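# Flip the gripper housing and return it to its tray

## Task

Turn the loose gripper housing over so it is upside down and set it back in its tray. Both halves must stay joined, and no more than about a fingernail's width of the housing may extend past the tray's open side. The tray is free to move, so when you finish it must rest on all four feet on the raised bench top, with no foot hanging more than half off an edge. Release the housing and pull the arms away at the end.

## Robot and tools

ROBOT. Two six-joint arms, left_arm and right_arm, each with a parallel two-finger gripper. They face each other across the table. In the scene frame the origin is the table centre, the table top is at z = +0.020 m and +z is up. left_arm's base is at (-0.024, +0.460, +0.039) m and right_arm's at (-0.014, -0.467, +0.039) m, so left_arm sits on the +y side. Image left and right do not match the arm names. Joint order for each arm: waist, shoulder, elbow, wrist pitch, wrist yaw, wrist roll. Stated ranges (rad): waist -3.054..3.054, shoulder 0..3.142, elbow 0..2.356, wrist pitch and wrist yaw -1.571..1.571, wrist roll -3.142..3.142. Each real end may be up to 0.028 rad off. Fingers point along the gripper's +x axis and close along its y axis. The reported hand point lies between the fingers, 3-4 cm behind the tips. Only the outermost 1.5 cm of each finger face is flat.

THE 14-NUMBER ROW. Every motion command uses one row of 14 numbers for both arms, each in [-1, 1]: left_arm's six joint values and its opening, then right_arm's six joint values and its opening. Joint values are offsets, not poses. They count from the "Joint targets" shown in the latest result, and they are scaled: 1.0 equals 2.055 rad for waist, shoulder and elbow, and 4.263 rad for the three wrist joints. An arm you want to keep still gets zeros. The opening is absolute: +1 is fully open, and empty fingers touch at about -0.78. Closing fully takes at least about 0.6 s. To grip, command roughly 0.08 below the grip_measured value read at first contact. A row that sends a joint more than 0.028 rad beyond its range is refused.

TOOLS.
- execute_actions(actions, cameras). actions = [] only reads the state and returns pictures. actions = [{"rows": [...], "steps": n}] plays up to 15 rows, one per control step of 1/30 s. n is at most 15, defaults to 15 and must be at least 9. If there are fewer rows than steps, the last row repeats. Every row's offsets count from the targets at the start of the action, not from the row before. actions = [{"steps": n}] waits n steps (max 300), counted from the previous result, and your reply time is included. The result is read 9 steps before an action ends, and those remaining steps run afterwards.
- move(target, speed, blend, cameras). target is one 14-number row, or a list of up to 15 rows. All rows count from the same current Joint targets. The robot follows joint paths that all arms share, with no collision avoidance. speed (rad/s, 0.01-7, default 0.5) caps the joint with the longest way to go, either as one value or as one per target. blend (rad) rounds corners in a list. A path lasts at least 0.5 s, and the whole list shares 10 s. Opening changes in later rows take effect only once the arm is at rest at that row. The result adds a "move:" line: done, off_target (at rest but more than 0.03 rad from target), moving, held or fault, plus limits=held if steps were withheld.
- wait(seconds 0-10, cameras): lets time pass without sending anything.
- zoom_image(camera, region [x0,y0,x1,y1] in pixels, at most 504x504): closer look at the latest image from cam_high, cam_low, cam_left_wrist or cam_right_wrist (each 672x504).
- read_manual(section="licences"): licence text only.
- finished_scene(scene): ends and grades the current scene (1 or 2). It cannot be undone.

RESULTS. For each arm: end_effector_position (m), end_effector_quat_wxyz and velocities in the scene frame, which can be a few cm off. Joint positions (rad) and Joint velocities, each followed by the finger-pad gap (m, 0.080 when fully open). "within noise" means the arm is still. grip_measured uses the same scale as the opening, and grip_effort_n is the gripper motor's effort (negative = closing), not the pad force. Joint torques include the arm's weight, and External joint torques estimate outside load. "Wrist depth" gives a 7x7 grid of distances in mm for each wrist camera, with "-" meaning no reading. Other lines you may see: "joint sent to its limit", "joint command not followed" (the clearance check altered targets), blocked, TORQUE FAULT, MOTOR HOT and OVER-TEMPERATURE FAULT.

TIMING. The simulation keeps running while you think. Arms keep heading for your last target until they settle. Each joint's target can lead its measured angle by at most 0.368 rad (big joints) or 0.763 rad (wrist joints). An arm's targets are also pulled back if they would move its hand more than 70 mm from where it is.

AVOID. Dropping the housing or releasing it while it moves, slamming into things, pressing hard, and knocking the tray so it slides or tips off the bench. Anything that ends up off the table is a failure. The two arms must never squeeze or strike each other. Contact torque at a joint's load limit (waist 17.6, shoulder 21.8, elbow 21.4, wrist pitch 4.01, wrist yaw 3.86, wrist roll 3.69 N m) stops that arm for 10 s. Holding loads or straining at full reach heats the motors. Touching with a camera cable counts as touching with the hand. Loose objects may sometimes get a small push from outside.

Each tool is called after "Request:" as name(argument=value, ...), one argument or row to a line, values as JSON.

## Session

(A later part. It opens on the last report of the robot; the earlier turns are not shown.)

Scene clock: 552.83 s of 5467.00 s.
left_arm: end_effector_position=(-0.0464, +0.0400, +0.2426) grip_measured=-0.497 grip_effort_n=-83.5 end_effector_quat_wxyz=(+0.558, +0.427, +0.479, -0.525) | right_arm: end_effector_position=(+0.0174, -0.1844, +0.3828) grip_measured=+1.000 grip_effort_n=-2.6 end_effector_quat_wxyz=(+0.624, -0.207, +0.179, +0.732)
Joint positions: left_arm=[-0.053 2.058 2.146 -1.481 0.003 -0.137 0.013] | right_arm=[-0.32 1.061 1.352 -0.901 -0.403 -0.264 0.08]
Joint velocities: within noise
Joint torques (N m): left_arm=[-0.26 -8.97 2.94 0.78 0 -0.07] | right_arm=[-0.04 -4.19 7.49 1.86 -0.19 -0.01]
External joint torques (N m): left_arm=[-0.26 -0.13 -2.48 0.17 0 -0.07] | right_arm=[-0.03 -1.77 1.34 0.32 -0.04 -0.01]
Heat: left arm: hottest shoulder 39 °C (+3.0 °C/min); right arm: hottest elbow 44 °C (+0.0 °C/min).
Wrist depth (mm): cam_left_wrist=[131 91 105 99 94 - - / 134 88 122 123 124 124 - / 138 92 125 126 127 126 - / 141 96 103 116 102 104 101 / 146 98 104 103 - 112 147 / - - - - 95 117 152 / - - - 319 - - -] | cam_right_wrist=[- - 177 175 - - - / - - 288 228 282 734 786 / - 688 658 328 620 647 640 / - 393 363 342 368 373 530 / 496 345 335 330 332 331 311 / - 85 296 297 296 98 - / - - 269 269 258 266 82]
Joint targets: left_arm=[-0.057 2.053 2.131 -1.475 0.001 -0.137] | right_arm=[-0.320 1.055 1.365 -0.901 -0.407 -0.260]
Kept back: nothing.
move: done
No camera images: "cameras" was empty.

Request:
execute_actions(
  actions=[],
  cameras=["cam_left_wrist", "cam_right_wrist", "cam_low"],
)

Request:
zoom_image(
  camera="cam_left_wrist",
  region=[200, 200, 400, 350],
)

Request:
zoom_image(
  camera="cam_left_wrist",
  region=[400, 200, 600, 350],
)

Request:
zoom_image(
  camera="cam_right_wrist",
  region=[260, 170, 410, 280],
)

Scene clock: 553.60 s of 5467.00 s.
left_arm: end_effector_position=(-0.0464, +0.0400, +0.2426) grip_measured=-0.497 grip_effort_n=-83.5 end_effector_quat_wxyz=(+0.558, +0.427, +0.479, -0.525) | right_arm: end_effector_position=(+0.0174, -0.1844, +0.3828) grip_measured=+1.000 grip_effort_n=-2.6 end_effector_quat_wxyz=(+0.624, -0.207, +0.179, +0.732)
Joint positions: left_arm=[-0.053 2.058 2.146 -1.481 0.003 -0.137 0.013] | right_arm=[-0.32 1.061 1.352 -0.901 -0.403 -0.264 0.08]
Joint velocities: within noise
Joint torques (N m): left_arm=[-0.27 -8.95 2.92 0.77 -0.01 -0.07] | right_arm=[-0.04 -4.18 7.48 1.87 -0.19 -0.01]
External joint torques (N m): left_arm=[-0.28 -0.07 -2.5 0.17 0 -0.07] | right_arm=[-0.04 -1.78 1.31 0.32 -0.03 -0.01]
Heat: left arm: hottest shoulder 39 °C (+3.0 °C/min); right arm: hottest elbow 44 °C (+0.0 °C/min).
Wrist depth (mm): cam_left_wrist=[131 91 104 99 94 - - / 134 88 122 123 124 124 - / 138 92 126 126 127 126 - / 141 96 103 116 102 104 100 / 145 98 104 103 - 112 147 / - - - - 95 116 152 / - - - 319 - - -] | cam_right_wrist=[- - 177 174 996 - - / - - 290 227 281 732 792 / - 687 657 328 613 649 645 / - 393 364 344 369 372 531 / 501 345 333 328 330 329 320 / - 85 298 297 296 98 - / - - 270 268 259 267 82]
Joint targets: left_arm=[-0.057 2.053 2.131 -1.475 0.001 -0.137] | right_arm=[-0.320 1.055 1.365 -0.901 -0.407 -0.260]
Steps of this call (1-23: nothing new was sent). Readings (joint positions of left_arm | right_arm):
1: [-0.053 2.058 2.146 -1.481 0.003 -0.137] | [-0.320 1.061 1.352 -0.901 -0.403 -0.264]
2: [-0.053 2.058 2.146 -1.481 0.003 -0.137] | [-0.320 1.061 1.352 -0.901 -0.403 -0.264]
4: [-0.053 2.058 2.146 -1.481 0.003 -0.137] | [-0.320 1.061 1.352 -0.901 -0.403 -0.264]
8: [-0.053 2.058 2.146 -1.481 0.003 -0.137] | [-0.320 1.061 1.352 -0.901 -0.403 -0.264]
23: the state above
Images, in order (width x height): cam_low 672x504, cam_left_wrist 672x504, cam_right_wrist 672x504.

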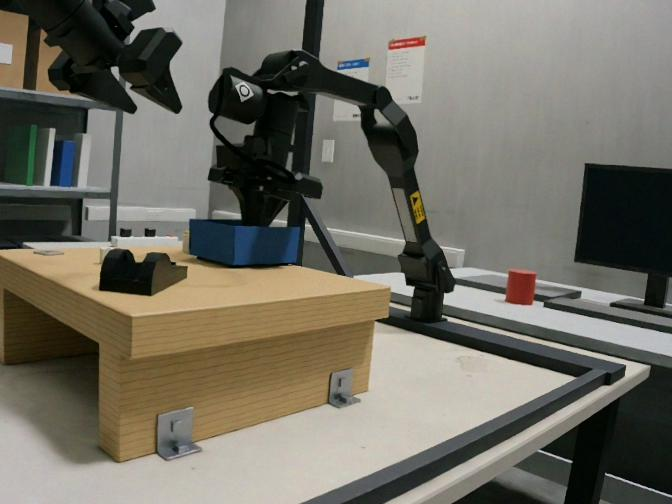

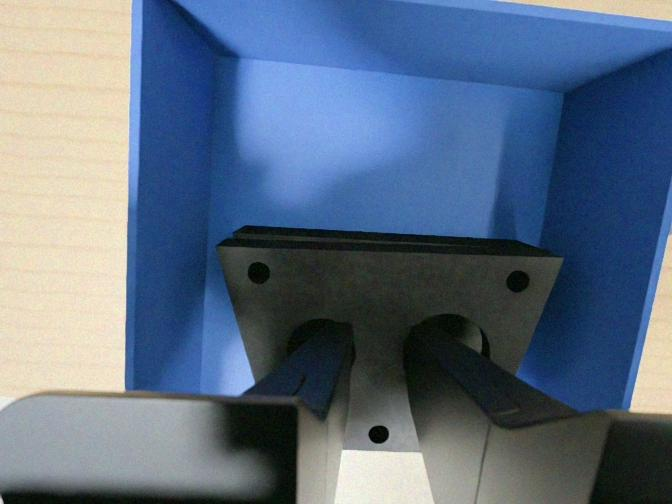

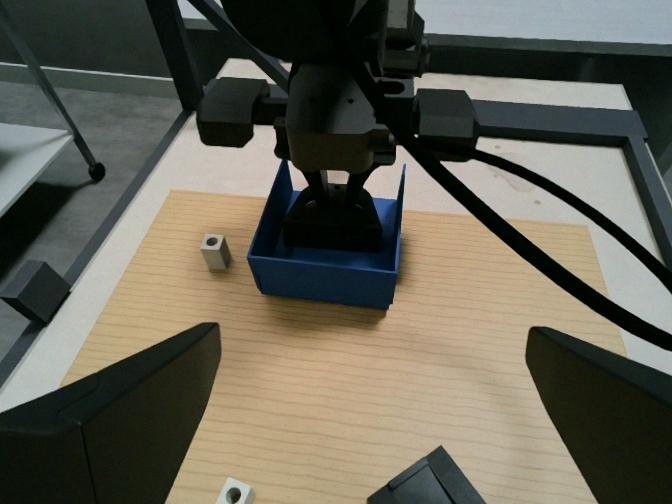

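Scaled by 2.520 from the camera's 672x504 image, which has a finer 960x720 frame.

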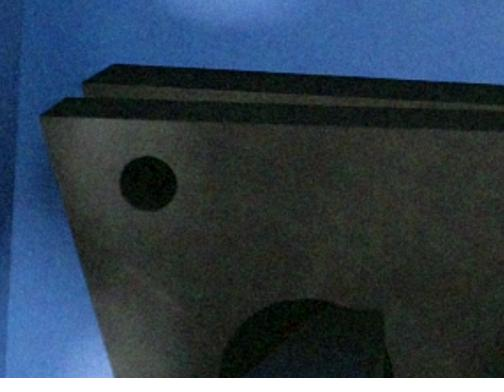

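Scaled by 2.520 from the camera's 672x504 image, which has a finer 960x720 frame.

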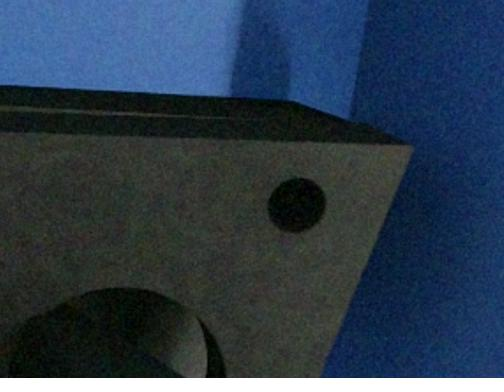

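Scaled by 3.360 from the camera's 672x504 image, which has a finer 960x720 frame.

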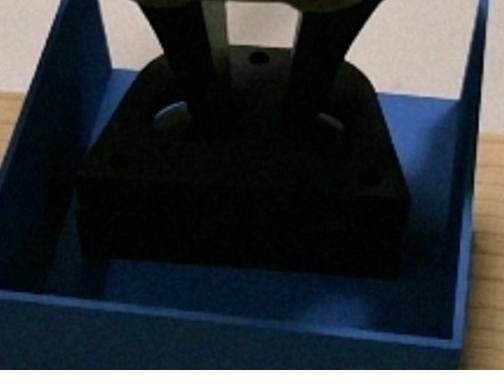

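Request:
move(
  target=[-0.0015, 0.0081, -0.0019, 0, 0, 0, -0.55, 0, 0, 0, 0, 0, 0, 1],
  speed=0.03,
  cameras=["cam_left_wrist"],
)

Request:
zoom_image(
  camera="cam_left_wrist",
  region=[200, 200, 400, 350],
)

Request:
zoom_image(
  camera="cam_left_wrist",
  region=[400, 200, 600, 350],
)

Scene clock: 557.50 s of 5467.00 s.
left_arm: end_effector_position=(-0.0465, +0.0400, +0.2420) grip_measured=-0.497 grip_effort_n=-83.5 end_effector_quat_wxyz=(+0.559, +0.429, +0.478, -0.524) | right_arm: end_effector_position=(+0.0174, -0.1844, +0.3828) grip_measured=+1.000 grip_effort_n=-2.6 end_effector_quat_wxyz=(+0.624, -0.207, +0.179, +0.732)
Joint positions: left_arm=[-0.056 2.058 2.144 -1.479 -0.003 -0.137 0.013] | right_arm=[-0.32 1.061 1.352 -0.901 -0.403 -0.264 0.08]
Joint velocities: within noise
Joint torques (N m): left_arm=[-0.32 -7.16 2.76 0.7 -0.01 -0.06] | right_arm=[-0.03 -4.19 7.49 1.86 -0.19 -0.01]
External joint torques (N m): left_arm=[-0.31 1.71 -2.69 0.09 0 -0.07] | right_arm=[-0.02 -1.71 1.27 0.3 -0.03 -0.01]
Heat: left arm: hottest shoulder 40 °C (+4.0 °C/min); right arm: hottest elbow 44 °C (+0.0 °C/min).
Wrist depth (mm): cam_left_wrist=[132 92 104 100 94 - 132 / 134 84 122 123 124 123 - / 138 92 126 126 126 126 - / - 96 103 115 103 103 100 / 146 98 104 103 - 112 106 / - - - - 95 116 152 / - - - 317 - - -] | cam_right_wrist=[- - 178 178 - - - / - - 288 228 278 732 788 / - 698 662 330 633 642 647 / - 393 361 344 370 371 526 / 497 343 334 327 331 329 320 / - 85 298 297 295 98 - / - - 270 268 259 266 82]
Joint targets: left_arm=[-0.060 2.069 2.127 -1.475 0.001 -0.137] | right_arm=[-0.320 1.055 1.365 -0.901 -0.407 -0.260]
Kept back: nothing.
move: done
Images, in order (width x height): cam_left_wrist 672x504.

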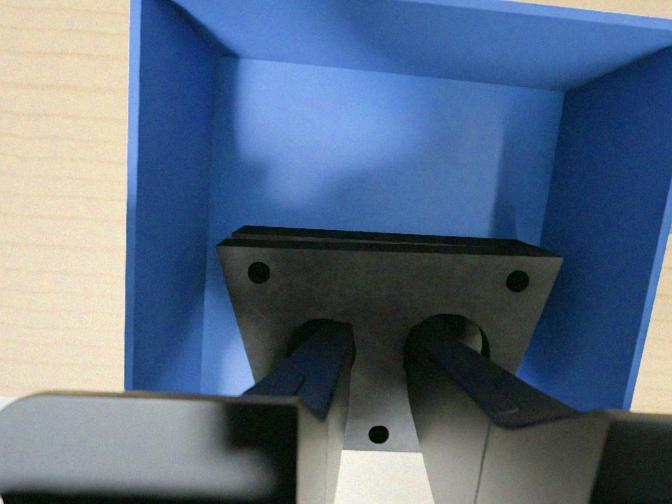

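Scaled by 2.520 from the camera's 672x504 image, which has a finer 960x720 frame.

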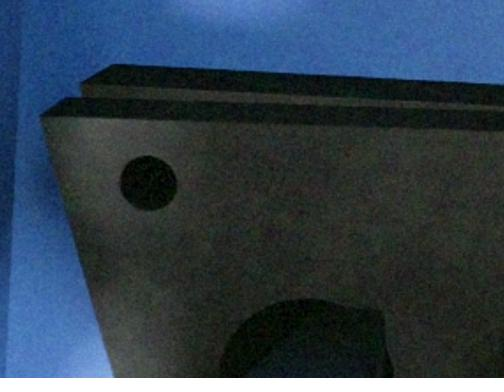

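Scaled by 2.520 from the camera's 672x504 image, which has a finer 960x720 frame.

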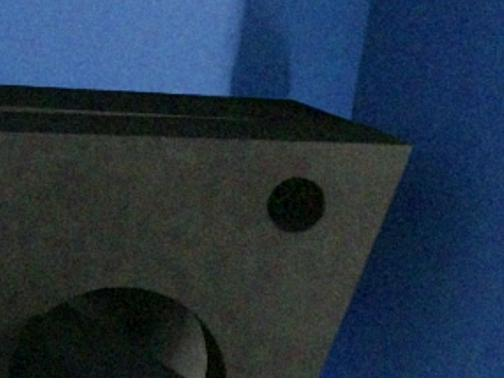

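Request:
execute_actions(
  actions=[],
  cameras=["cam_right_wrist"],
)

Request:
zoom_image(
  camera="cam_right_wrist",
  region=[276, 205, 336, 265],
)

Request:
zoom_image(
  camera="cam_right_wrist",
  region=[336, 205, 396, 265],
)

Scene clock: 558.20 s of 5467.00 s.
left_arm: end_effector_position=(-0.0465, +0.0400, +0.2420) grip_measured=-0.497 grip_effort_n=-83.5 end_effector_quat_wxyz=(+0.559, +0.429, +0.478, -0.524) | right_arm: end_effector_position=(+0.0174, -0.1844, +0.3828) grip_measured=+1.000 grip_effort_n=-2.6 end_effector_quat_wxyz=(+0.624, -0.207, +0.179, +0.732)
Joint positions: left_arm=[-0.056 2.058 2.144 -1.479 -0.003 -0.137 0.013] | right_arm=[-0.32 1.061 1.352 -0.901 -0.403 -0.264 0.08]
Joint velocities: within noise
Joint torques (N m): left_arm=[-0.31 -7.15 2.77 0.7 0 -0.07] | right_arm=[-0.03 -4.18 7.48 1.86 -0.19 -0.01]
External joint torques (N m): left_arm=[-0.37 1.69 -2.65 0.09 0.01 -0.07] | right_arm=[-0.07 -1.73 1.31 0.32 -0.03 -0.01]
Heat: left arm: hottest shoulder 40 °C (+4.1 °C/min); right arm: hottest elbow 44 °C (+0.0 °C/min).
Wrist depth (mm): cam_left_wrist=[131 92 104 99 94 - 132 / 134 84 122 123 124 123 - / 138 92 126 126 127 126 - / - 96 103 116 103 103 100 / 146 98 104 103 - 111 106 / - - - - 95 116 152 / - - - 317 - - -] | cam_right_wrist=[- - 178 178 - - - / - - 289 228 277 732 783 / - 690 657 330 627 643 639 / - 389 361 342 371 370 528 / 495 343 334 329 331 330 321 / - 85 297 297 297 98 - / - - 270 269 259 266 82]
Joint targets: left_arm=[-0.060 2.069 2.127 -1.475 0.001 -0.137] | right_arm=[-0.320 1.055 1.365 -0.901 -0.407 -0.260]
Steps of this call (1-21: nothing new was sent). Readings (joint positions of left_arm | right_arm):
1: [-0.056 2.058 2.144 -1.479 -0.003 -0.137] | [-0.320 1.061 1.352 -0.901 -0.403 -0.264]
2: [-0.056 2.058 2.144 -1.479 -0.003 -0.137] | [-0.320 1.061 1.352 -0.901 -0.403 -0.264]
4: [-0.056 2.058 2.144 -1.479 -0.003 -0.137] | [-0.320 1.061 1.352 -0.901 -0.403 -0.264]
8: [-0.056 2.058 2.144 -1.479 -0.003 -0.137] | [-0.320 1.061 1.352 -0.901 -0.403 -0.264]
21: the state above
Images, in order (width x height): cam_right_wrist 672x504.

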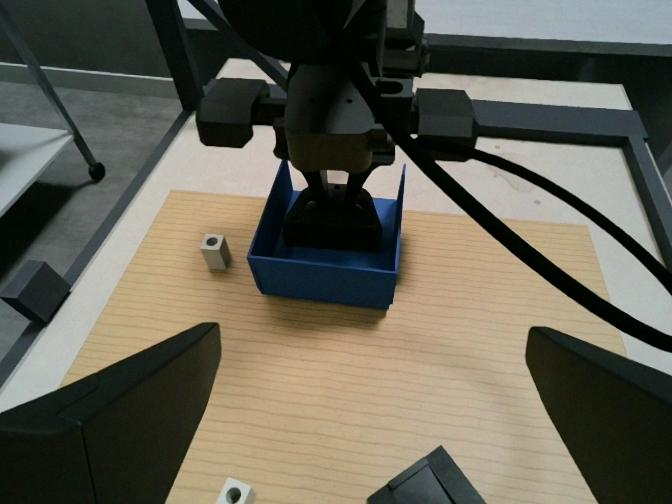

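Scaled by 8.400 from the camera's 672x504 image, which has a finer 960x720 frame.

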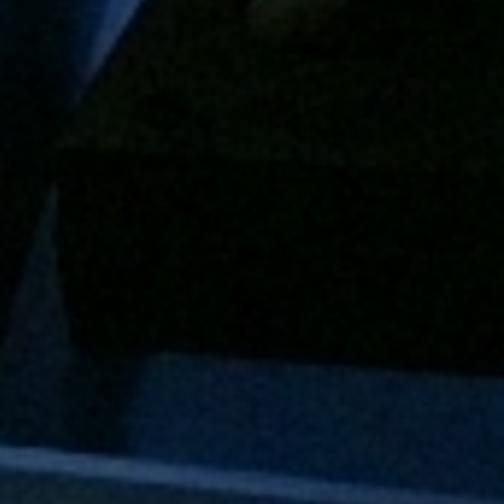

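Scaled by 8.400 from the camera's 672x504 image, which has a finer 960x720 frame.

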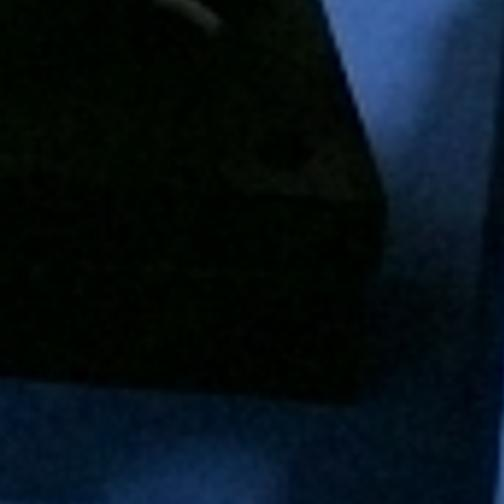

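Request:
move(
  target=[0, 0, -0.0049, 0.0012, 0, 0, -0.55, 0, 0, 0, 0, 0, 0, 1],
  speed=0.03,
  cameras=[],
)

Scene clock: 560.77 s of 5467.00 s.
left_arm: end_effector_position=(-0.0466, +0.0396, +0.2405) grip_measured=-0.497 grip_effort_n=-83.5 end_effector_quat_wxyz=(+0.559, +0.429, +0.478, -0.524) | right_arm: end_effector_position=(+0.0174, -0.1844, +0.3828) grip_measured=+1.000 grip_effort_n=-3.0 end_effector_quat_wxyz=(+0.624, -0.207, +0.179, +0.732)
Joint positions: left_arm=[-0.056 2.058 2.137 -1.473 -0.003 -0.137 0.013] | right_arm=[-0.32 1.061 1.352 -0.901 -0.403 -0.264 0.08]
Joint velocities: within noise
Joint torques (N m): left_arm=[-0.32 -7.15 2.44 0.64 0 -0.07] | right_arm=[-0.03 -4.18 7.48 1.87 -0.19 -0.01]
External joint torques (N m): left_arm=[-0.38 1.77 -3.03 0.04 0.02 -0.07] | right_arm=[-0.05 -1.7 1.23 0.3 -0.02 -0.01]
Heat: left arm: hottest shoulder 40 °C (+4.0 °C/min); right arm: hottest elbow 44 °C (+0.0 °C/min).
Wrist depth (mm): cam_left_wrist=[- - 103 99 94 - 99 / 134 84 122 123 122 123 - / 138 92 125 126 126 125 101 / - 97 103 118 102 103 100 / 145 98 103 103 - 112 101 / - - - - 95 116 151 / - - - - - - -] | cam_right_wrist=[- - 178 177 - - - / - - 295 229 283 722 795 / - 694 664 331 633 654 643 / - 394 362 343 369 373 526 / 498 344 335 328 330 329 320 / - 85 298 298 297 98 - / - - 271 267 259 266 82]
Joint targets: left_arm=[-0.060 2.069 2.117 -1.470 0.001 -0.137] | right_arm=[-0.320 1.055 1.365 -0.901 -0.407 -0.260]
Kept back: nothing.
move: done
No camera images: "cameras" was empty.

Request:
execute_actions(
  actions=[],
  cameras=["cam_left_wrist"],
)

Request:
zoom_image(
  camera="cam_left_wrist",
  region=[200, 200, 320, 290],
)

Request:
zoom_image(
  camera="cam_left_wrist",
  region=[460, 210, 580, 300],
)

Scene clock: 561.43 s of 5467.00 s.
left_arm: end_effector_position=(-0.0466, +0.0396, +0.2405) grip_measured=-0.497 grip_effort_n=-83.5 end_effector_quat_wxyz=(+0.559, +0.429, +0.478, -0.524) | right_arm: end_effector_position=(+0.0174, -0.1844, +0.3828) grip_measured=+1.000 grip_effort_n=-2.6 end_effector_quat_wxyz=(+0.624, -0.207, +0.179, +0.732)
Joint positions: left_arm=[-0.056 2.058 2.137 -1.473 -0.003 -0.137 0.013] | right_arm=[-0.32 1.061 1.352 -0.901 -0.403 -0.264 0.08]
Joint velocities: within noise
Joint torques (N m): left_arm=[-0.32 -7.16 2.42 0.64 -0.01 -0.06] | right_arm=[-0.04 -4.19 7.47 1.87 -0.19 0]
External joint torques (N m): left_arm=[-0.39 1.84 -3.1 0.02 0.01 -0.07] | right_arm=[-0.03 -1.82 1.34 0.33 -0.03 -0.01]
Heat: left arm: hottest shoulder 40 °C (+4.0 °C/min); right arm: hottest elbow 44 °C (+0.0 °C/min).
Wrist depth (mm): cam_left_wrist=[- - 103 99 94 - 99 / 134 85 122 123 123 123 - / 138 92 125 126 126 125 101 / - 97 103 118 102 103 100 / 145 98 103 103 - 112 102 / - - - - 95 116 151 / - - - - - - -] | cam_right_wrist=[- - 178 177 - - - / - - 293 229 283 732 793 / - 689 666 331 631 645 645 / - 395 363 342 368 373 528 / 496 345 334 329 330 330 319 / - 85 297 297 296 98 - / - - 270 268 259 267 82]
Joint targets: left_arm=[-0.060 2.069 2.117 -1.470 0.001 -0.137] | right_arm=[-0.320 1.055 1.365 -0.901 -0.407 -0.260]
Steps of this call (1-20: nothing new was sent). Readings (joint positions of left_arm | right_arm):
1: [-0.056 2.058 2.137 -1.473 -0.003 -0.137] | [-0.320 1.061 1.352 -0.901 -0.403 -0.264]
2: [-0.056 2.058 2.137 -1.473 -0.003 -0.137] | [-0.320 1.061 1.352 -0.901 -0.403 -0.264]
4: [-0.056 2.058 2.137 -1.473 -0.003 -0.137] | [-0.320 1.061 1.352 -0.901 -0.403 -0.264]
8: [-0.056 2.058 2.137 -1.473 -0.003 -0.137] | [-0.320 1.061 1.352 -0.901 -0.403 -0.264]
20: the state above
Images, in order (width x height): cam_left_wrist 672x504.

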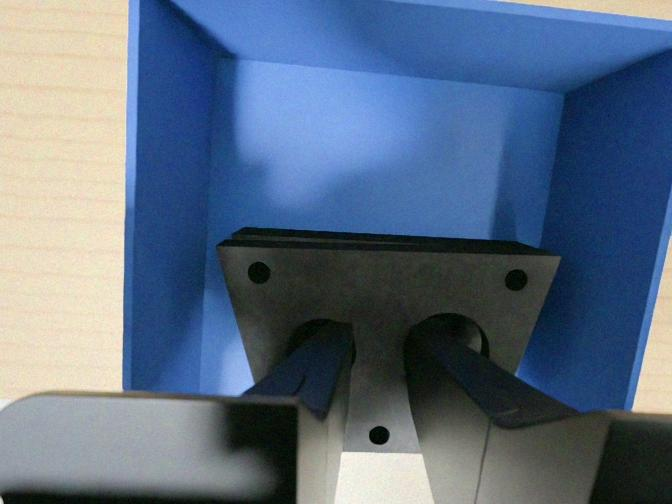

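Scaled by 4.200 from the camera's 672x504 image, which has a finer 960x720 frame.

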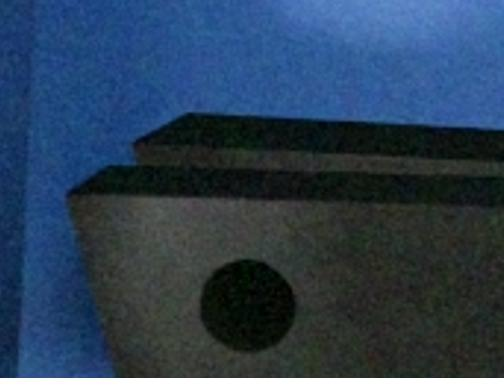

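Scaled by 4.200 from the camera's 672x504 image, which has a finer 960x720 frame.

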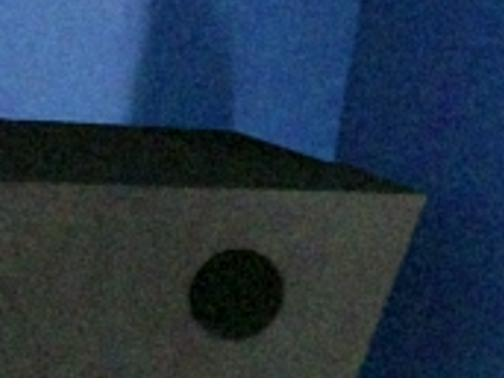

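Request:
move(
  target=[0, 0, -0.0049, 0.0005, 0, 0, -0.55, 0, 0, 0, 0, 0, 0, 1],
  speed=0.03,
  cameras=["cam_left_wrist"],
)

Request:
zoom_image(
  camera="cam_left_wrist",
  region=[200, 200, 320, 290],
)

Request:
zoom_image(
  camera="cam_left_wrist",
  region=[460, 210, 580, 300],
)

Scene clock: 564.30 s of 5467.00 s.
left_arm: end_effector_position=(-0.0466, +0.0394, +0.2394) grip_measured=-0.497 grip_effort_n=-83.5 end_effector_quat_wxyz=(+0.559, +0.429, +0.478, -0.524) | right_arm: end_effector_position=(+0.0174, -0.1844, +0.3828) grip_measured=+1.000 grip_effort_n=-3.0 end_effector_quat_wxyz=(+0.624, -0.207, +0.179, +0.732)
Joint positions: left_arm=[-0.056 2.057 2.132 -1.468 -0.003 -0.137 0.013] | right_arm=[-0.32 1.061 1.352 -0.901 -0.403 -0.264 0.08]
Joint velocities: within noise
Joint torques (N m): left_arm=[-0.33 -7.1 2.01 0.5 0 -0.06] | right_arm=[-0.03 -4.19 7.5 1.87 -0.19 0]
External joint torques (N m): left_arm=[-0.26 1.76 -3.42 -0.1 0 -0.07] | right_arm=[-0.03 -1.76 1.29 0.3 -0.03 -0.01]
Heat: left arm: hottest shoulder 40 °C (+4.0 °C/min); right arm: hottest elbow 44 °C (+0.0 °C/min).
Wrist depth (mm): cam_left_wrist=[- - 102 98 97 - 99 / 134 84 122 122 123 123 - / 138 92 124 125 126 126 100 / - 97 103 119 102 103 100 / 145 98 104 103 - 112 106 / - - - - 95 116 151 / - - - - - - -] | cam_right_wrist=[- - 178 175 992 - 989 / - - 294 229 284 735 791 / - 696 658 331 633 645 635 / - 393 363 346 372 373 530 / 496 345 333 331 331 330 321 / - 85 298 298 295 98 - / - - 270 268 258 266 82]
Joint targets: left_arm=[-0.060 2.069 2.107 -1.468 0.001 -0.137] | right_arm=[-0.320 1.055 1.365 -0.901 -0.407 -0.260]
Kept back: nothing.
move: done
Images, in order (width x height): cam_left_wrist 672x504.

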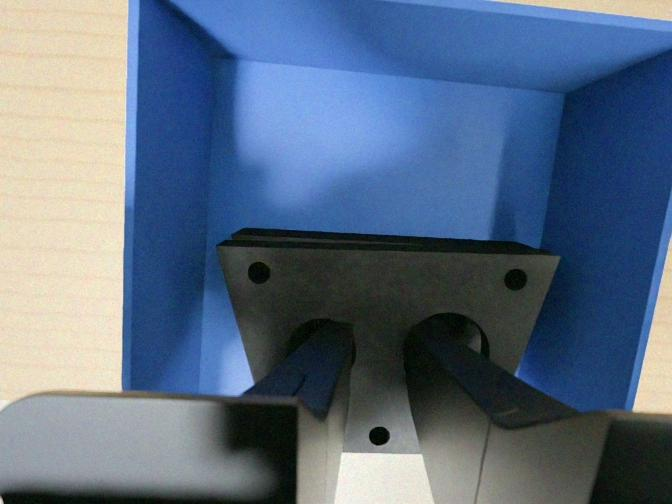

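Scaled by 4.200 from the camera's 672x504 image, which has a finer 960x720 frame.

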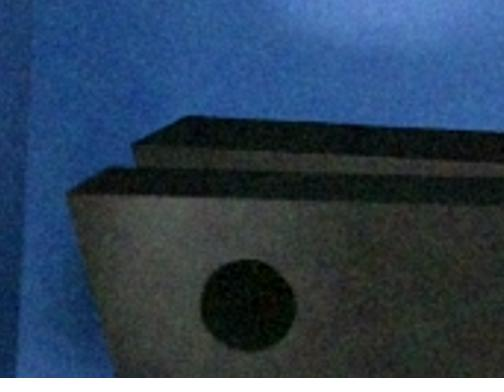

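Scaled by 4.200 from the camera's 672x504 image, which has a finer 960x720 frame.

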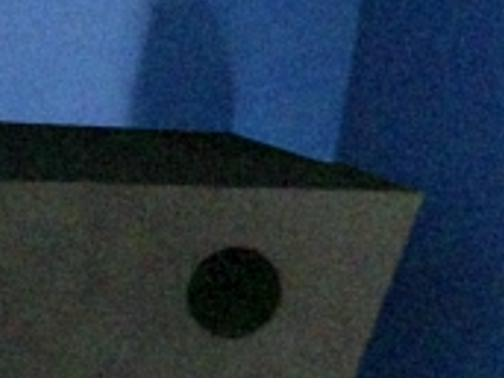

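Request:
move(
  target=[0, -0.0015, 0.0063, 0, 0, 0, -0.55, 0, 0, 0, 0, 0, 0, 1],
  speed=0.05,
  cameras=[],
)

Request:
execute_actions(
  actions=[
    {"rows": [[0,0,0,0,0,0,-0.52,0,0,0,0,0,0,1],[0,0,0,0,0,0,-0.51,0,0,0,0,0,0,1],[0,0,0,0,0,0,-0.5,0,0,0,0,0,0,1],[0,0,0,0,0,0,-0.49,0,0,0,0,0,0,1],[0,0,0,0,0,0,-0.48,0,0,0,0,0,0,1],[0,0,0,0,0,0,-0.47,0,0,0,0,0,0,1],[0,0,0,0,0,0,-0.46,0,0,0,0,0,0,1],[0,0,0,0,0,0,-0.455,0,0,0,0,0,0,1],[0,0,0,0,0,0,-0.45,0,0,0,0,0,0,1],[0,0,0,0,0,0,-0.445,0,0,0,0,0,0,1],[0,0,0,0,0,0,-0.44,0,0,0,0,0,0,1],[0,0,0,0,0,0,-0.43,0,0,0,0,0,0,1],[0,0,0,0,0,0,-0.42,0,0,0,0,0,0,1],[0,0,0,0,0,0,-0.41,0,0,0,0,0,0,1],[0,0,0,0,0,0,-0.4,0,0,0,0,0,0,1]], "steps": 15},
  ],
)

Request:
execute_actions(
  actions=[
    {"steps": 14},
  ],
  cameras=["cam_left_wrist", "cam_right_wrist"],
)

Scene clock: 566.40 s of 5467.00 s.
left_arm: end_effector_position=(-0.0466, +0.0396, +0.2396) grip_measured=-0.497 grip_effort_n=-83.5 end_effector_quat_wxyz=(+0.559, +0.429, +0.478, -0.524) | right_arm: end_effector_position=(+0.0174, -0.1844, +0.3828) grip_measured=+1.000 grip_effort_n=-2.6 end_effector_quat_wxyz=(+0.624, -0.207, +0.179, +0.732)
Joint positions: left_arm=[-0.056 2.056 2.131 -1.468 -0.003 -0.137 0.013] | right_arm=[-0.32 1.061 1.352 -0.901 -0.403 -0.264 0.08]
Joint velocities: within noise
Joint torques (N m): left_arm=[-0.32 -7.34 3.28 0.49 -0.01 -0.07] | right_arm=[-0.05 -4.18 7.49 1.86 -0.19 -0.01]
External joint torques (N m): left_arm=[-0.3 1.51 -2.17 -0.12 0 -0.07] | right_arm=[-0.02 -1.73 1.28 0.3 -0.04 -0.01]
Heat: left arm: hottest shoulder 41 °C (+5.1 °C/min); right arm: hottest elbow 44 °C (+0.0 °C/min).
Wrist depth (mm): cam_left_wrist=[- - 103 98 94 - 99 / 134 84 122 122 123 123 - / 137 92 124 126 126 126 100 / - 96 103 119 102 103 100 / 145 98 103 103 - 112 106 / - - - - 95 116 150 / - - - - - - -] | cam_right_wrist=[- - 178 176 - - - / - - 293 228 284 733 792 / - 684 659 330 632 646 636 / - 393 363 343 370 372 526 / 496 346 333 328 331 331 321 / - 85 299 297 296 98 - / - - 270 267 258 267 82]
Joint targets: left_arm=[-0.060 2.066 2.119 -1.468 0.001 -0.137] | right_arm=[-0.320 1.055 1.365 -0.901 -0.407 -0.260]
Kept back: nothing.
move: done
No camera images: "cameras" was empty.

Scene clock: 566.60 s of 5467.00 s.
left_arm: end_effector_position=(-0.0466, +0.0396, +0.2396) grip_measured=-0.483 grip_effort_n=-35.6 end_effector_quat_wxyz=(+0.559, +0.429, +0.478, -0.524) end_effector_velocity=(-0.002, +0.003, +0.002) end_effector_angular_velocity=(+0.003, +0.008, +0.003) | right_arm: end_effector_position=(+0.0174, -0.1844, +0.3828) grip_measured=+1.000 grip_effort_n=-2.6 end_effector_quat_wxyz=(+0.624, -0.207, +0.179, +0.732)
Joint positions: left_arm=[-0.056 2.056 2.131 -1.468 -0.003 -0.137 0.013] | right_arm=[-0.32 1.061 1.352 -0.901 -0.403 -0.264 0.08]
Joint velocities: left_arm=[-0.002 -0.007 -0.002 -0.007 0.007 -0.007 0.01] | right_arm=[within noise]
Joint torques (N m): left_arm=[-0.32 -7.31 3.28 0.5 0 -0.06] | right_arm=[-0.03 -4.19 7.48 1.86 -0.19 -0.01]
External joint torques (N m): left_arm=[-0.33 1.54 -2.16 -0.1 0.01 -0.06] | right_arm=[-0.02 -1.8 1.36 0.32 -0.04 -0.01]
Heat: left arm: hottest shoulder 41 °C (+5.0 °C/min); right arm: hottest elbow 44 °C (+0.0 °C/min).
Wrist depth (mm): cam_left_wrist=[- - 103 98 97 - 99 / 134 84 122 122 123 122 - / 137 92 125 126 126 126 100 / - 97 103 118 102 103 100 / 145 98 103 103 - 112 106 / - - - - 95 116 150 / - - - 317 - - -] | cam_right_wrist=[- - 178 175 991 - - / - - 296 229 283 730 786 / - 689 659 332 631 646 642 / - 394 362 345 371 374 528 / 497 344 334 330 330 329 321 / - 85 298 296 296 98 - / - - 270 268 257 266 82]
Joint targets: left_arm=[-0.060 2.066 2.119 -1.468 0.001 -0.137] | right_arm=[-0.320 1.055 1.365 -0.901 -0.407 -0.260]
Steps of this call (1-6: this action's first 6). Readings (joint positions of left_arm | right_arm):
1: [-0.056 2.056 2.131 -1.468 -0.003 -0.137] | [-0.320 1.061 1.352 -0.901 -0.403 -0.264]
2: [-0.056 2.056 2.131 -1.468 -0.003 -0.137] | [-0.320 1.061 1.352 -0.901 -0.403 -0.264]
4: [-0.056 2.056 2.131 -1.468 -0.003 -0.137] | [-0.320 1.061 1.352 -0.901 -0.403 -0.264]
6: the state above

Scene clock: 567.07 s of 5467.00 s.
left_arm: end_effector_position=(-0.0467, +0.0392, +0.2396) grip_measured=-0.405 grip_effort_n=6.3 end_effector_quat_wxyz=(+0.559, +0.429, +0.477, -0.525) | right_arm: end_effector_position=(+0.0174, -0.1844, +0.3828) grip_measured=+1.000 grip_effort_n=-2.6 end_effector_quat_wxyz=(+0.624, -0.207, +0.179, +0.732)
Joint positions: left_arm=[-0.056 2.056 2.131 -1.467 -0.003 -0.136 0.017] | right_arm=[-0.32 1.061 1.352 -0.901 -0.403 -0.264 0.08]
Joint velocities: within noise
Joint torques (N m): left_arm=[-0.31 -7.32 3.29 0.44 -0.01 -0.09] | right_arm=[-0.04 -4.19 7.48 1.86 -0.19 0]
External joint torques (N m): left_arm=[-0.33 1.53 -2.16 -0.18 0.01 -0.09] | right_arm=[-0.03 -1.76 1.3 0.31 -0.04 -0.01]
Heat: left arm: hottest shoulder 41 °C (+5.1 °C/min); right arm: hottest elbow 44 °C (+0.0 °C/min).
Wrist depth (mm): cam_left_wrist=[- - 102 98 97 - 98 / 133 88 121 122 123 122 - / 137 92 124 124 125 125 89 / - 96 106 127 102 106 100 / 144 99 103 103 - 111 106 / - - - - 100 116 149 / - - - 315 - - -] | cam_right_wrist=[- - 179 175 - - - / - - 295 230 285 732 783 / - 683 661 334 612 631 642 / - 394 363 344 367 371 538 / 494 345 335 329 330 328 321 / - 85 299 297 296 98 - / - - 271 268 259 266 82]
Joint targets: left_arm=[-0.060 2.066 2.119 -1.468 0.001 -0.137] | right_arm=[-0.320 1.055 1.365 -0.901 -0.407 -0.260]
Steps of this call (1-9: your previous action's last 9; 10-14: toward your last target). Readings (joint positions of left_arm | right_arm):
1: [-0.056 2.056 2.131 -1.468 -0.003 -0.137] | [-0.320 1.061 1.352 -0.901 -0.403 -0.264]
2: [-0.056 2.056 2.131 -1.468 -0.003 -0.137] | [-0.320 1.061 1.352 -0.901 -0.403 -0.264]
4: [-0.056 2.056 2.131 -1.468 -0.003 -0.137] | [-0.320 1.061 1.352 -0.901 -0.403 -0.264]
8: [-0.056 2.056 2.131 -1.467 -0.003 -0.134] | [-0.320 1.061 1.352 -0.901 -0.403 -0.264]
14: the state above
Images, in order (width x height): cam_left_wrist 672x504, cam_right_wrist 672x504.

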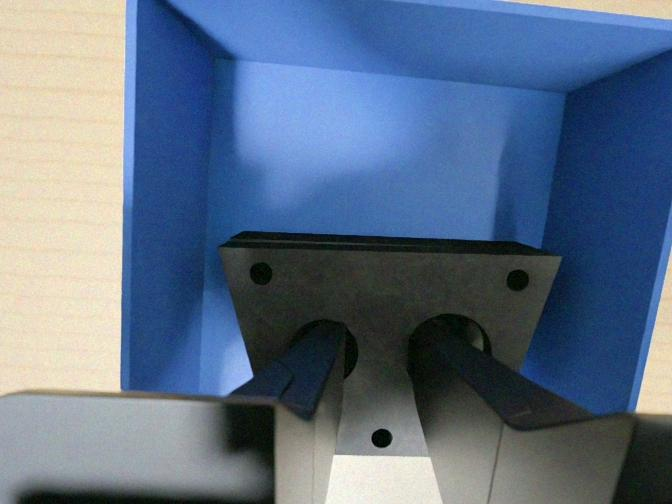

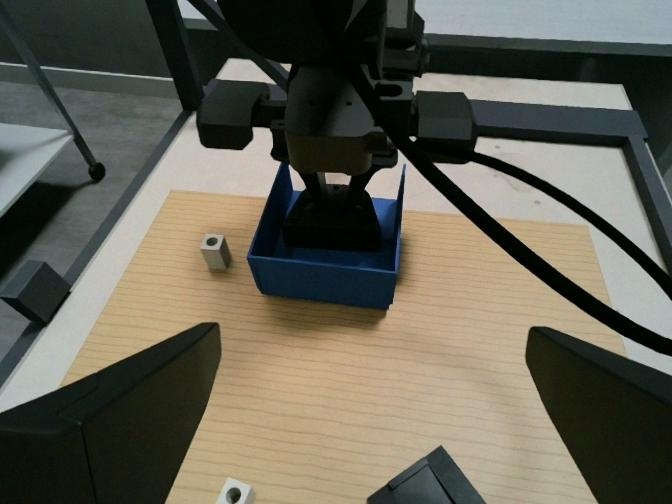

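Request:
move(
  target=[
    [0, 0, 0.0119, 0, 0, 0, -0.4, 0, 0, 0, 0, 0, 0, 1],
    [0, 0.0029, 0.0427, -0.0127, 0, 0, -0.4, 0, 0, 0, 0, 0, 0, 1],
  ],
  speed=[0.06, 0.08],
  cameras=["cam_left_wrist"],
)

Scene clock: 570.23 s of 5467.00 s.
left_arm: end_effector_position=(-0.0479, +0.0428, +0.2517) grip_measured=-0.402 grip_effort_n=6.7 end_effector_quat_wxyz=(+0.557, +0.428, +0.479, -0.526) | right_arm: end_effector_position=(+0.0174, -0.1844, +0.3828) grip_measured=+1.000 grip_effort_n=-2.6 end_effector_quat_wxyz=(+0.624, -0.207, +0.179, +0.732)
Joint positions: left_arm=[-0.057 2.063 2.193 -1.524 0.004 -0.137 0.017] | right_arm=[-0.32 1.061 1.352 -0.901 -0.403 -0.264 0.08]
Joint velocities: within noise
Joint torques (N m): left_arm=[-0.24 -7.55 5.75 0.51 0 -0.06] | right_arm=[-0.04 -4.19 7.48 1.87 -0.19 0]
External joint torques (N m): left_arm=[-0.23 1.4 0.33 -0.11 0 -0.06] | right_arm=[-0.05 -1.73 1.31 0.33 -0.03 -0.01]
Heat: left arm: hottest shoulder 41 °C (+5.1 °C/min); right arm: hottest elbow 44 °C (+0.0 °C/min).
Wrist depth (mm): cam_left_wrist=[137 95 113 106 107 113 138 / 141 98 129 130 130 128 - / 144 97 133 133 134 132 105 / 149 - 119 119 102 103 108 / 153 113 103 102 - 110 157 / - - - 109 100 - 160 / - - - 327 - - -] | cam_right_wrist=[- - 681 234 - - - / - - 283 223 268 728 797 / - 694 670 343 614 624 649 / - 394 365 343 375 364 541 / 497 347 333 330 331 338 328 / - 85 298 297 295 98 - / - - 269 268 259 266 82]
Joint targets: left_arm=[-0.060 2.072 2.208 -1.522 0.001 -0.137] | right_arm=[-0.320 1.055 1.365 -0.901 -0.407 -0.260]
Kept back: nothing.
move: done
Images, in order (width x height): cam_left_wrist 672x504.

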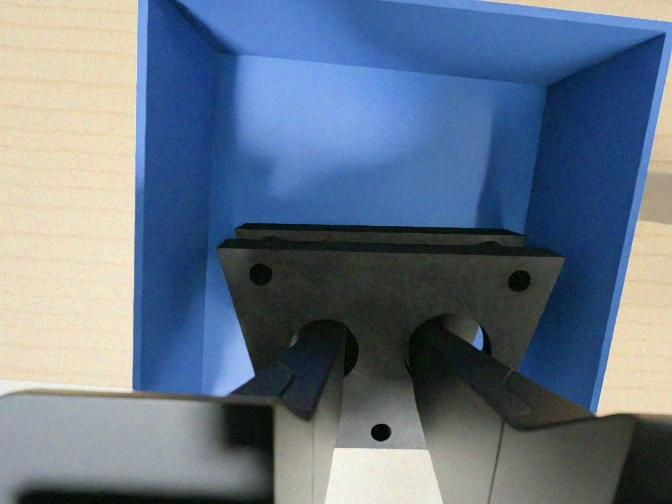

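Request:
move(
  target=[
    [0, -0.0092, -0.0122, 0, 0, 0, -0.38, 0, 0, 0, 0, 0, 0, 1],
    [0, -0.0122, -0.0409, 0.0134, 0, 0, -0.38, 0, 0, 0, 0, 0, 0, 1],
  ],
  speed=[0.06, 0.06],
  cameras=["cam_left_wrist"],
)

Scene clock: 573.63 s of 5467.00 s.
left_arm: end_effector_position=(-0.0481, +0.0405, +0.2416) grip_measured=-0.383 grip_effort_n=10.5 end_effector_quat_wxyz=(+0.557, +0.427, +0.479, -0.527) | right_arm: end_effector_position=(+0.0174, -0.1844, +0.3828) grip_measured=+1.000 grip_effort_n=-2.6 end_effector_quat_wxyz=(+0.624, -0.207, +0.179, +0.732)
Joint positions: left_arm=[-0.057 2.054 2.136 -1.474 0.004 -0.137 0.018] | right_arm=[-0.32 1.061 1.352 -0.901 -0.403 -0.264 0.08]
Joint velocities: within noise
Joint torques (N m): left_arm=[-0.24 -9.16 3.23 1 0 -0.06] | right_arm=[-0.03 -4.18 7.49 1.87 -0.19 0]
External joint torques (N m): left_arm=[-0.24 -0.44 -2.15 0.38 0 -0.06] | right_arm=[-0.04 -1.78 1.3 0.3 -0.03 0]
Heat: left arm: hottest shoulder 41 °C (+5.0 °C/min); right arm: hottest elbow 45 °C (+1.0 °C/min).
Wrist depth (mm): cam_left_wrist=[- 96 112 99 93 - - / - 87 121 122 123 123 88 / - 95 124 125 126 125 98 / - 94 102 126 102 103 101 / 144 102 103 103 - 109 - / - - - - 101 - 151 / - - - 316 - - -] | cam_right_wrist=[- - 179 178 - - - / - - 293 231 284 727 783 / - 688 658 335 615 651 644 / - 395 363 346 368 371 527 / 495 344 335 330 330 329 312 / - 85 298 298 297 98 - / - - 271 268 259 267 82]
Joint targets: left_arm=[-0.060 2.047 2.123 -1.465 0.001 -0.137] | right_arm=[-0.320 1.055 1.365 -0.901 -0.407 -0.260]
Kept back: nothing.
move: done
Images, in order (width x height): cam_left_wrist 672x504.

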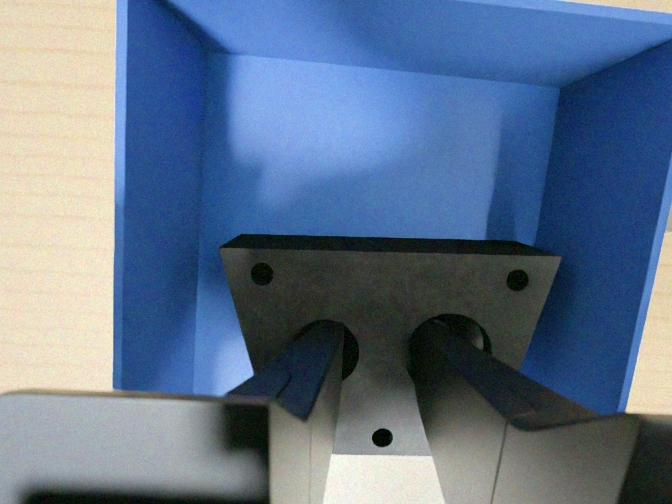

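Request:
zoom_image(
  camera="cam_left_wrist",
  region=[200, 200, 320, 290],
)

Request:
zoom_image(
  camera="cam_left_wrist",
  region=[460, 210, 580, 300],
)

Scaled by 4.200 from the camera's 672x504 image, which has a finer 960x720 frame.

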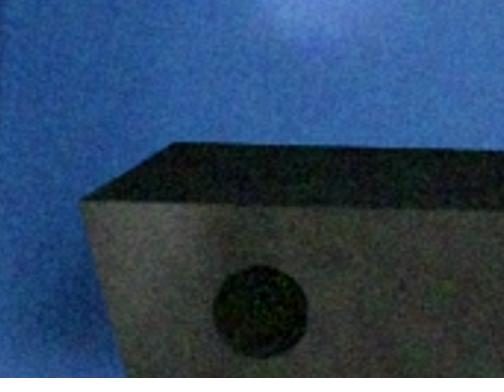

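Scaled by 4.200 from the camera's 672x504 image, which has a finer 960x720 frame.

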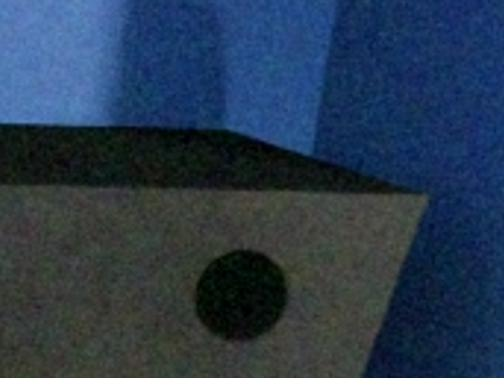

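Request:
execute_actions(
  actions=[
    {"rows": [[0,0,0,0,0,0,-0.37,0,0,0,0,0,0,1],[0,0,0,0,0,0,-0.36,0,0,0,0,0,0,1],[0,0,0,0,0,0,-0.35,0,0,0,0,0,0,1],[0,0,0,0,0,0,-0.34,0,0,0,0,0,0,1],[0,0,0,0,0,0,-0.33,0,0,0,0,0,0,1],[0,0,0,0,0,0,-0.32,0,0,0,0,0,0,1],[0,0,0,0,0,0,-0.315,0,0,0,0,0,0,1],[0,0,0,0,0,0,-0.31,0,0,0,0,0,0,1],[0,0,0,0,0,0,-0.305,0,0,0,0,0,0,1],[0,0,0,0,0,0,-0.3,0,0,0,0,0,0,1],[0,0,0,0,0,0,-0.295,0,0,0,0,0,0,1],[0,0,0,0,0,0,-0.29,0,0,0,0,0,0,1],[0,0,0,0,0,0,-0.285,0,0,0,0,0,0,1],[0,0,0,0,0,0,-0.28,0,0,0,0,0,0,1],[0,0,0,0,0,0,-0.275,0,0,0,0,0,0,1]], "steps": 15},
  ],
)

Request:
execute_actions(
  actions=[
    {"steps": 14},
  ],
  cameras=["cam_left_wrist"],
)

Scene clock: 576.33 s of 5467.00 s.
left_arm: end_effector_position=(-0.0481, +0.0400, +0.2414) grip_measured=-0.345 grip_effort_n=14.2 end_effector_quat_wxyz=(+0.557, +0.427, +0.479, -0.527) end_effector_velocity=(-0.002, +0.003, +0.001) end_effector_angular_velocity=(+0.007, -0.004, +0.016) | right_arm: end_effector_position=(+0.0174, -0.1844, +0.3828) grip_measured=+1.000 grip_effort_n=-2.6 end_effector_quat_wxyz=(+0.624, -0.207, +0.179, +0.732)
Joint positions: left_arm=[-0.057 2.054 2.135 -1.471 0.004 -0.137 0.019] | right_arm=[-0.32 1.061 1.352 -0.901 -0.403 -0.264 0.08]
Joint velocities: left_arm=[-0.007 -0.007 -0.007 -0.007 -0.007 -0.022 0.012] | right_arm=[within noise]
Joint torques (N m): left_arm=[-0.18 -9.19 3.32 0.85 -0.01 -0.07] | right_arm=[-0.03 -4.18 7.48 1.87 -0.19 -0.01]
External joint torques (N m): left_arm=[-0.14 -0.36 -2.11 0.24 0 -0.07] | right_arm=[-0.04 -1.75 1.3 0.31 -0.03 -0.01]
Heat: left arm: hottest shoulder 41 °C (+5.1 °C/min); right arm: hottest elbow 45 °C (+1.0 °C/min).
Wrist depth (mm): cam_left_wrist=[- 96 104 99 93 - - / - 88 120 121 121 122 88 / - 95 123 124 124 124 102 / - 94 100 126 104 102 101 / - 102 102 102 - 107 - / - - - 107 104 - 150 / - - - 316 - - -] | cam_right_wrist=[- - 177 178 - - - / - - 290 229 286 732 802 / - 691 663 336 612 645 639 / - 396 362 347 366 373 529 / 498 344 333 328 330 331 312 / - 85 299 297 295 98 - / - - 271 268 259 266 82]
Joint targets: left_arm=[-0.060 2.047 2.123 -1.465 0.001 -0.137] | right_arm=[-0.320 1.055 1.365 -0.901 -0.407 -0.260]
Steps of this call (1-75: nothing new was sent; 76-81: this action's first 6). Readings (joint positions of left_arm | right_arm):
76: [-0.057 2.054 2.136 -1.474 0.004 -0.137] | [-0.320 1.061 1.352 -0.901 -0.403 -0.264]
77: [-0.057 2.054 2.136 -1.473 0.004 -0.137] | [-0.320 1.061 1.352 -0.901 -0.403 -0.264]
79: [-0.057 2.054 2.135 -1.473 0.004 -0.137] | [-0.320 1.061 1.352 -0.901 -0.403 -0.264]
81: the state above

Scene clock: 576.80 s of 5467.00 s.
left_arm: end_effector_position=(-0.0482, +0.0401, +0.2413) grip_measured=-0.280 grip_effort_n=13.3 end_effector_quat_wxyz=(+0.557, +0.427, +0.479, -0.527) | right_arm: end_effector_position=(+0.0174, -0.1844, +0.3828) grip_measured=+1.000 grip_effort_n=-2.6 end_effector_quat_wxyz=(+0.624, -0.207, +0.179, +0.732)
Joint positions: left_arm=[-0.057 2.054 2.135 -1.471 0.004 -0.137 0.022] | right_arm=[-0.32 1.061 1.352 -0.901 -0.403 -0.264 0.08]
Joint velocities: within noise
Joint torques (N m): left_arm=[-0.21 -9.13 3.3 0.82 0 -0.06] | right_arm=[-0.04 -4.18 7.5 1.86 -0.19 -0.01]
External joint torques (N m): left_arm=[-0.22 -0.38 -2.1 0.21 0.01 -0.06] | right_arm=[-0.03 -1.72 1.32 0.33 -0.04 -0.01]
Heat: left arm: hottest shoulder 41 °C (+5.0 °C/min); right arm: hottest elbow 45 °C (+1.0 °C/min).
Wrist depth (mm): cam_left_wrist=[- 94 104 99 93 - - / - 96 120 121 122 121 - / - 93 124 124 125 124 101 / - 98 101 126 103 106 99 / - 99 102 102 - 106 146 / - - - 106 98 - 150 / - - - 315 - - -] | cam_right_wrist=[- - 178 178 - - - / - - 292 231 304 738 793 / - 690 638 335 614 645 642 / - 395 363 344 365 369 541 / 499 345 334 328 330 328 336 / - 85 297 297 295 98 - / - - 269 267 258 267 82]
Joint targets: left_arm=[-0.060 2.047 2.123 -1.465 0.001 -0.137] | right_arm=[-0.320 1.055 1.365 -0.901 -0.407 -0.260]
Steps of this call (1-9: your previous action's last 9; 10-14: toward your last target). Readings (joint positions of left_arm | right_arm):
1: [-0.057 2.054 2.135 -1.471 0.004 -0.137] | [-0.320 1.061 1.352 -0.901 -0.403 -0.264]
2: [-0.057 2.054 2.135 -1.471 0.004 -0.137] | [-0.320 1.061 1.352 -0.901 -0.403 -0.264]
4: [-0.057 2.054 2.135 -1.471 0.004 -0.137] | [-0.320 1.061 1.352 -0.901 -0.403 -0.264]
8: [-0.057 2.054 2.135 -1.471 0.004 -0.137] | [-0.320 1.061 1.352 -0.901 -0.403 -0.264]
14: the state above
Images, in order (width x height): cam_left_wrist 672x504.

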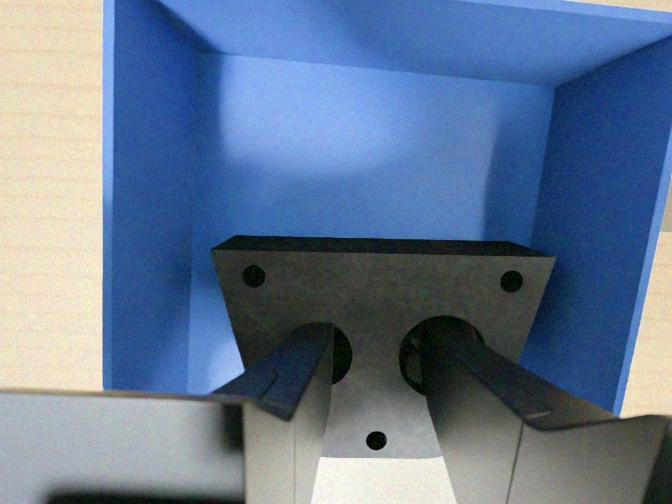

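Request:
move(
  target=[
    [0, 0.0049, 0.0117, 0, 0, 0, -0.275, 0, 0, 0, 0, 0, 0, 1],
    [0, 0.0092, 0.0407, -0.0134, 0, 0, -0.275, 0, 0, 0, 0, 0, 0, 1],
  ],
  speed=[0.06, 0.08],
  cameras=["cam_left_wrist", "cam_right_wrist"],
)

Scene clock: 580.47 s of 5467.00 s.
left_arm: end_effector_position=(-0.0481, +0.0435, +0.2542) grip_measured=-0.279 grip_effort_n=13.3 end_effector_quat_wxyz=(+0.558, +0.426, +0.478, -0.528) | right_arm: end_effector_position=(+0.0174, -0.1844, +0.3828) grip_measured=+1.000 grip_effort_n=-2.6 end_effector_quat_wxyz=(+0.624, -0.207, +0.179, +0.732)
Joint positions: left_arm=[-0.057 2.056 2.193 -1.524 0.004 -0.137 0.022] | right_arm=[-0.32 1.061 1.352 -0.901 -0.403 -0.264 0.08]
Joint velocities: within noise
Joint torques (N m): left_arm=[-0.21 -7.41 5.73 0.51 -0.01 -0.06] | right_arm=[-0.03 -4.18 7.49 1.87 -0.19 0]
External joint torques (N m): left_arm=[-0.2 1.34 0.39 -0.11 0 -0.06] | right_arm=[-0.02 -1.79 1.33 0.32 -0.04 -0.01]
Heat: left arm: hottest shoulder 41 °C (+5.0 °C/min); right arm: hottest elbow 45 °C (+1.0 °C/min).
Wrist depth (mm): cam_left_wrist=[140 95 116 108 96 116 141 / 144 99 132 133 133 130 146 / 147 101 136 136 136 135 108 / 152 113 128 113 113 122 154 / 156 118 141 116 117 116 160 / - - - 118 99 - 163 / - - - 330 - - -] | cam_right_wrist=[- - 640 236 - - - / - - 283 220 268 727 790 / - 697 662 364 638 622 635 / - 391 363 347 378 363 528 / 497 344 334 329 332 335 329 / - 85 298 296 294 98 - / - - 270 269 258 266 82]
Joint targets: left_arm=[-0.060 2.066 2.207 -1.522 0.001 -0.137] | right_arm=[-0.320 1.055 1.365 -0.901 -0.407 -0.260]
Kept back: nothing.
move: done
Images, in order (width x height): cam_left_wrist 672x504, cam_right_wrist 672x504.

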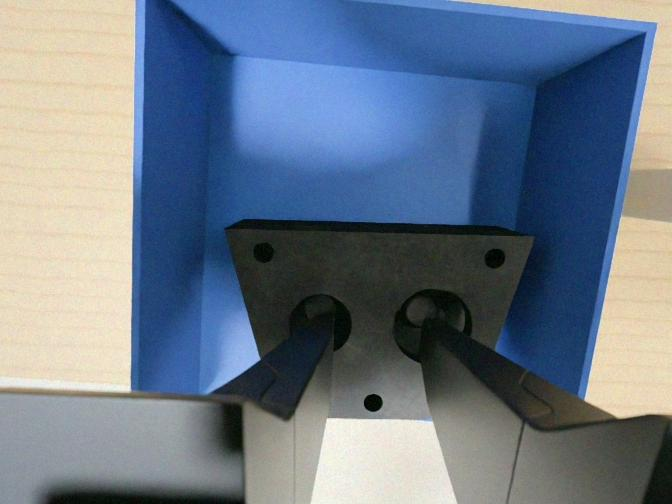

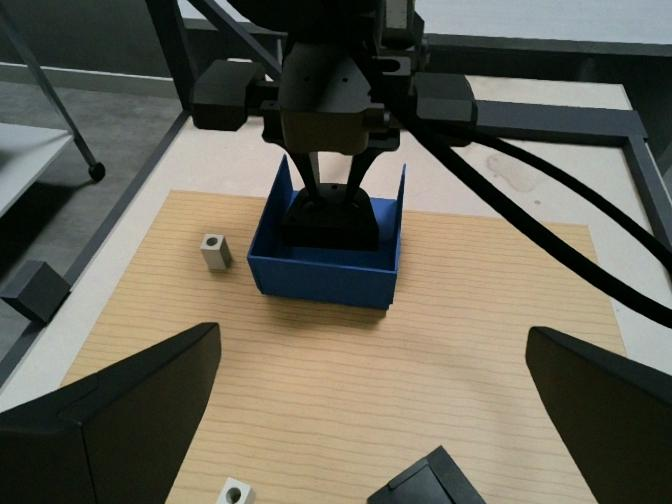

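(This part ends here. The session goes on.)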